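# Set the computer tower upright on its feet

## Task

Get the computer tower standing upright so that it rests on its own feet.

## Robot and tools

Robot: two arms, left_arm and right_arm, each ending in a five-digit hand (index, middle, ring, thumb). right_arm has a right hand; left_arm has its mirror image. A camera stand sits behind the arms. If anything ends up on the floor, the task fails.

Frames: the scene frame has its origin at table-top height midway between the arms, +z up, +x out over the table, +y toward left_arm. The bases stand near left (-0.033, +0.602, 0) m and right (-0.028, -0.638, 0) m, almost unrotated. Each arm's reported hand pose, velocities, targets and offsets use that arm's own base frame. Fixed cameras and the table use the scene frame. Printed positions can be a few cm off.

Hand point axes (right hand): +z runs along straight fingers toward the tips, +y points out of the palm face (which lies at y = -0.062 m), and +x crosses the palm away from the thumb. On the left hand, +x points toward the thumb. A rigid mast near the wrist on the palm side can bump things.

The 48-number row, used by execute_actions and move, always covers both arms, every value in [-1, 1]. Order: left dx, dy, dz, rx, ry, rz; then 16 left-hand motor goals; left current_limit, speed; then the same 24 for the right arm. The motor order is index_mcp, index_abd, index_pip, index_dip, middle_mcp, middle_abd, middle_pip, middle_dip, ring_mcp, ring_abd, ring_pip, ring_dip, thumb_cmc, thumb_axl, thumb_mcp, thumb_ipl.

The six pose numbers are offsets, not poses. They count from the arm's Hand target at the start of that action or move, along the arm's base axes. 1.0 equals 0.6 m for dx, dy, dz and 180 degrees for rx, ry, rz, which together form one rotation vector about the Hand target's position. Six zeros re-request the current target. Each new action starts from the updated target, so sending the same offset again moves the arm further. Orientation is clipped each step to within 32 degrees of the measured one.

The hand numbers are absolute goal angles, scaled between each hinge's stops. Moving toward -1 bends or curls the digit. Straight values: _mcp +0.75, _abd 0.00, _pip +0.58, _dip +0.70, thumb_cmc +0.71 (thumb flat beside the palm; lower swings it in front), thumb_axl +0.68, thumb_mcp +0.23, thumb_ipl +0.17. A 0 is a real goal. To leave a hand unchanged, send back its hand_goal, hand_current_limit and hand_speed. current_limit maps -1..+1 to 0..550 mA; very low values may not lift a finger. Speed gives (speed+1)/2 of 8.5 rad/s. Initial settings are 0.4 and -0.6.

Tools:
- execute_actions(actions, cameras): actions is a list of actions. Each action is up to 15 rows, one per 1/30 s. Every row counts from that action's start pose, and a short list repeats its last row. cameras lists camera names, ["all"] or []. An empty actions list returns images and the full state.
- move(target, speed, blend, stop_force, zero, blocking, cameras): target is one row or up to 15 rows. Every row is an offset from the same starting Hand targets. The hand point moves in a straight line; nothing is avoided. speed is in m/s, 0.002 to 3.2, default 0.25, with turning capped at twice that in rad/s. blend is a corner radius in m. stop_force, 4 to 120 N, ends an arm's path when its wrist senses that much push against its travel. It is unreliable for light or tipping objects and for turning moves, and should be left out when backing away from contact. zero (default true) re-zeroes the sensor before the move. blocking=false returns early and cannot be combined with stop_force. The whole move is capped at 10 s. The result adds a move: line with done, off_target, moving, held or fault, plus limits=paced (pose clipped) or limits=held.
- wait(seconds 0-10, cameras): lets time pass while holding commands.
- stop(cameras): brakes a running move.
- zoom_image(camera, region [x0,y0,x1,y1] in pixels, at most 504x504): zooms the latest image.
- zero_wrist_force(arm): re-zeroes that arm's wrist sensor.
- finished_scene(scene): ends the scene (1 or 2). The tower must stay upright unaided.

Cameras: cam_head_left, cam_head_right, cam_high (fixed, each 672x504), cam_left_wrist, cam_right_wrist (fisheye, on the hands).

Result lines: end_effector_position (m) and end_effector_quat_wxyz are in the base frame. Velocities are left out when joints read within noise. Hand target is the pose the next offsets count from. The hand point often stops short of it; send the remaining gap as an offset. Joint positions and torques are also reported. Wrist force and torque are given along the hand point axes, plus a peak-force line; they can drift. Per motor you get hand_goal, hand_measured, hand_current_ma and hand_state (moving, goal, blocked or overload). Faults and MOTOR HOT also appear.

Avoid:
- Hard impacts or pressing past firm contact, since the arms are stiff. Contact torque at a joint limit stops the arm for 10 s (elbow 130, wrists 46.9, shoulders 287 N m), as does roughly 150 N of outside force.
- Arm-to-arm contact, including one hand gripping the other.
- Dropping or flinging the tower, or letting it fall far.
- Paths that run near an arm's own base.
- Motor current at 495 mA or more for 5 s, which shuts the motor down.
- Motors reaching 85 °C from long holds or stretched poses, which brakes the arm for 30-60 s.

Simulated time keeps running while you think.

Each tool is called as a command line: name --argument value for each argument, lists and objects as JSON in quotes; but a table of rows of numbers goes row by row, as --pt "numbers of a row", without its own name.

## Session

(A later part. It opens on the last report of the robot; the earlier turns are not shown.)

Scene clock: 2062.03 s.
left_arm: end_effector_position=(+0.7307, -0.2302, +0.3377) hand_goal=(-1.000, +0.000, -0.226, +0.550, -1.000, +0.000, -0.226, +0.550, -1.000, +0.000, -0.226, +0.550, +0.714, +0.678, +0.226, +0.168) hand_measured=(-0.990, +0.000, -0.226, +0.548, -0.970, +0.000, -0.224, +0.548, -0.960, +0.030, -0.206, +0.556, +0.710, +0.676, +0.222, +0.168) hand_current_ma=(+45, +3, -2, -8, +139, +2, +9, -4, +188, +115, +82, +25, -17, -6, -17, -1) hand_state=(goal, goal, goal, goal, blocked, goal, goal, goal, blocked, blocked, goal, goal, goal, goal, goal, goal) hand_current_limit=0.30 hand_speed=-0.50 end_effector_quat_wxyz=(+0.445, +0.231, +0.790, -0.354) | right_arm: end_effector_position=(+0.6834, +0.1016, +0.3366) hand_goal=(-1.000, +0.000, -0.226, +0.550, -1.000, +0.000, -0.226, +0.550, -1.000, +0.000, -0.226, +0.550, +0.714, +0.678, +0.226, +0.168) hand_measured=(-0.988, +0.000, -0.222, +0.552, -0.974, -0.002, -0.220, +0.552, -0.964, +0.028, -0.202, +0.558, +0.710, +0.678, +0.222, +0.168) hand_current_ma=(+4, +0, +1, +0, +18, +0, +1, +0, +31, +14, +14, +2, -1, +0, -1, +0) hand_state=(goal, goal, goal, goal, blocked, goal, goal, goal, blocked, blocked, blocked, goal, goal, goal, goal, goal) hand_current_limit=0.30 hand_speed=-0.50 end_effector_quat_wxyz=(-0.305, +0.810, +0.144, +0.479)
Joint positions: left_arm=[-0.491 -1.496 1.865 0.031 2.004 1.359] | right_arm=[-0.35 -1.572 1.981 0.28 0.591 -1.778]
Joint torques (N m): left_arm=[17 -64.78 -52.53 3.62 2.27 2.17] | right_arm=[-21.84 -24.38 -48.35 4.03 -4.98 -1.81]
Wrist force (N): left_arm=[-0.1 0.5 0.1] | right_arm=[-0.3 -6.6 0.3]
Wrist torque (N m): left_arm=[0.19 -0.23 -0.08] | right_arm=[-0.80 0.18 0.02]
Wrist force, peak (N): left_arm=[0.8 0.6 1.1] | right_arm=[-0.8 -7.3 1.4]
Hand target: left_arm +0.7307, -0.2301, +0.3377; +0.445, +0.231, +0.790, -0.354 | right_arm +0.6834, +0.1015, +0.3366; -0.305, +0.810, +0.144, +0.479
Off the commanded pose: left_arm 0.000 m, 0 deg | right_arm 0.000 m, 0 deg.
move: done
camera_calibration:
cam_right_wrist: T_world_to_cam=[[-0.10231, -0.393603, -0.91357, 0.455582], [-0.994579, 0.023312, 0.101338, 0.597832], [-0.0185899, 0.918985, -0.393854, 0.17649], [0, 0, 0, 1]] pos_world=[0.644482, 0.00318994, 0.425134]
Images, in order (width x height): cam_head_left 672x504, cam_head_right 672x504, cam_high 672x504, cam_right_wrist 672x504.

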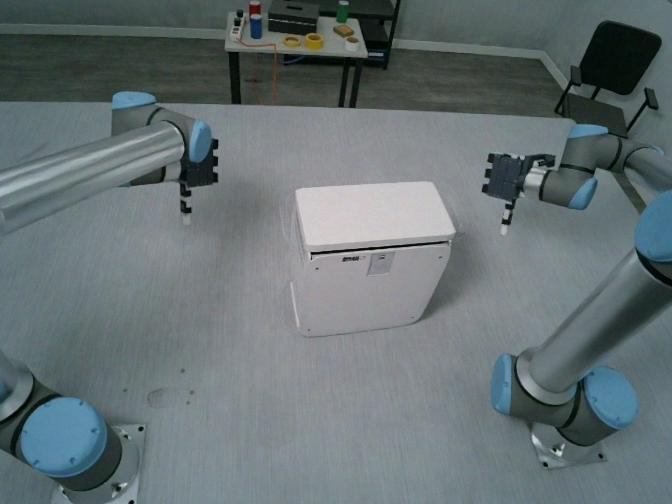

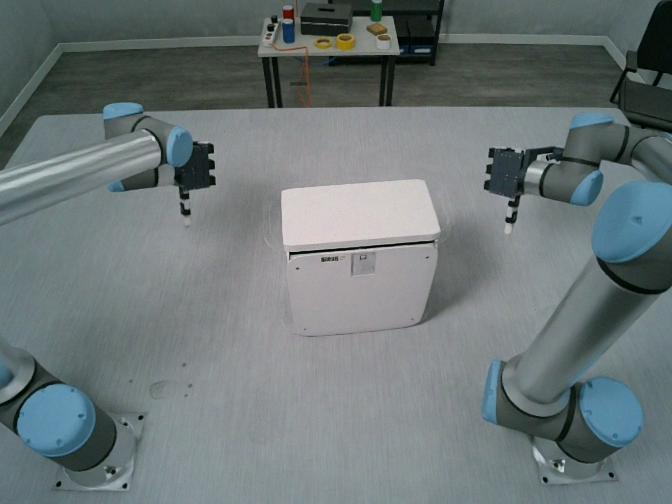

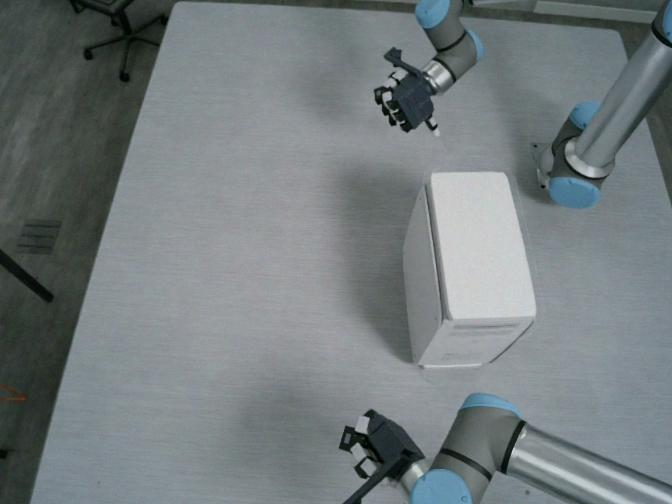

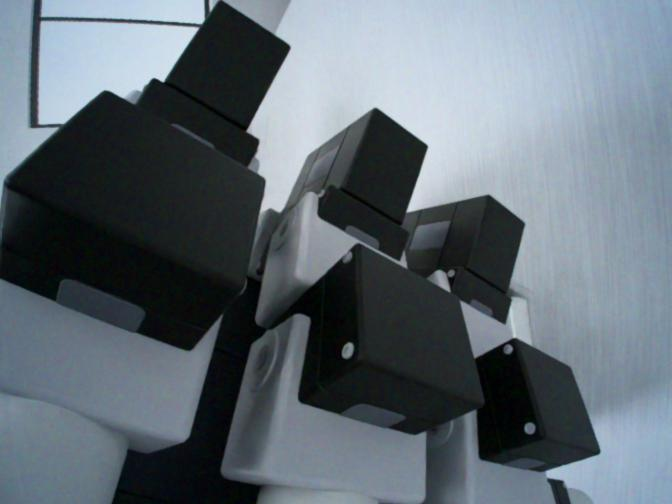

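wait --seconds 1.0 --cameras '["cam_head_right","cam_high"]'

Scene clock: 2066.60 s.
left_arm: end_effector_position=(+0.7307, -0.2301, +0.3377) hand_goal=(-1.000, +0.000, -0.226, +0.550, -1.000, +0.000, -0.226, +0.550, -1.000, +0.000, -0.226, +0.550, +0.714, +0.678, +0.226, +0.168) hand_measured=(-0.990, +0.000, -0.226, +0.548, -0.970, +0.000, -0.224, +0.548, -0.960, +0.030, -0.206, +0.556, +0.710, +0.676, +0.222, +0.168) hand_current_ma=(+45, +3, -2, -8, +139, +2, +9, -4, +188, +115, +82, +25, -17, -6, -17, -1) hand_state=(goal, goal, goal, goal, blocked, goal, goal, goal, blocked, blocked, goal, goal, goal, goal, goal, goal) hand_current_limit=0.30 hand_speed=-0.50 end_effector_quat_wxyz=(+0.445, +0.231, +0.790, -0.354) | right_arm: end_effector_position=(+0.6834, +0.1015, +0.3366) hand_goal=(-1.000, +0.000, -0.226, +0.550, -1.000, +0.000, -0.226, +0.550, -1.000, +0.000, -0.226, +0.550, +0.714, +0.678, +0.226, +0.168) hand_measured=(-0.988, +0.000, -0.222, +0.552, -0.974, -0.002, -0.220, +0.552, -0.964, +0.028, -0.202, +0.558, +0.710, +0.678, +0.222, +0.168) hand_current_ma=(+4, +0, +1, +0, +18, +0, +1, +0, +31, +14, +14, +2, -1, +0, -1, +0) hand_state=(goal, goal, goal, goal, blocked, goal, goal, goal, blocked, blocked, blocked, goal, goal, goal, goal, goal) hand_current_limit=0.30 hand_speed=-0.50 end_effector_quat_wxyz=(-0.305, +0.810, +0.144, +0.479)
Joint positions: left_arm=[-0.491 -1.496 1.865 0.031 2.004 1.36] | right_arm=[-0.35 -1.572 1.981 0.28 0.591 -1.779]
Joint torques (N m): left_arm=[14.17 -63.48 -52.26 3.7 2.32 2.04] | right_arm=[-18.07 -20.98 -48.15 4.06 -4.82 -1.5]
Wrist force (N): left_arm=[0.5 0.2 0.5] | right_arm=[-0.8 -6.8 0.4]
Wrist torque (N m): left_arm=[0.13 -0.31 -0.03] | right_arm=[-0.83 0.24 -0.02]
Wrist force, peak (N): left_arm=[0.0 0.8 1.1] | right_arm=[-0.1 -7.0 0.6]
Hand target: left_arm +0.7307, -0.2301, +0.3377; +0.445, +0.231, +0.790, -0.354 | right_arm +0.6834, +0.1015, +0.3366; -0.305, +0.810, +0.144, +0.479
Off the commanded pose: left_arm 0.000 m, 0 deg | right_arm 0.000 m, 0 deg.
wait: 1.00 s; at rest from the start
Images, in order (width x height): cam_head_right 672x504, cam_high 672x504.

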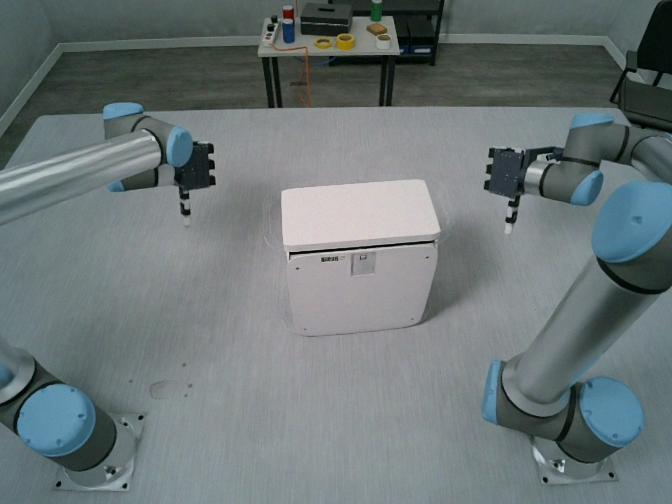

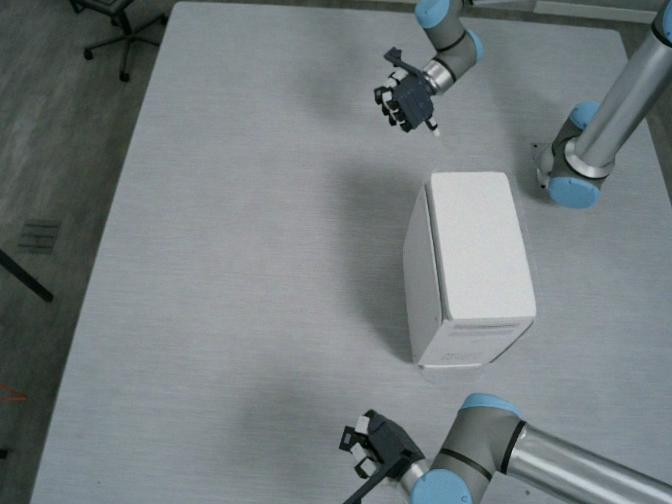

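finished_scene --scene 1

The scene is finished: the task was done.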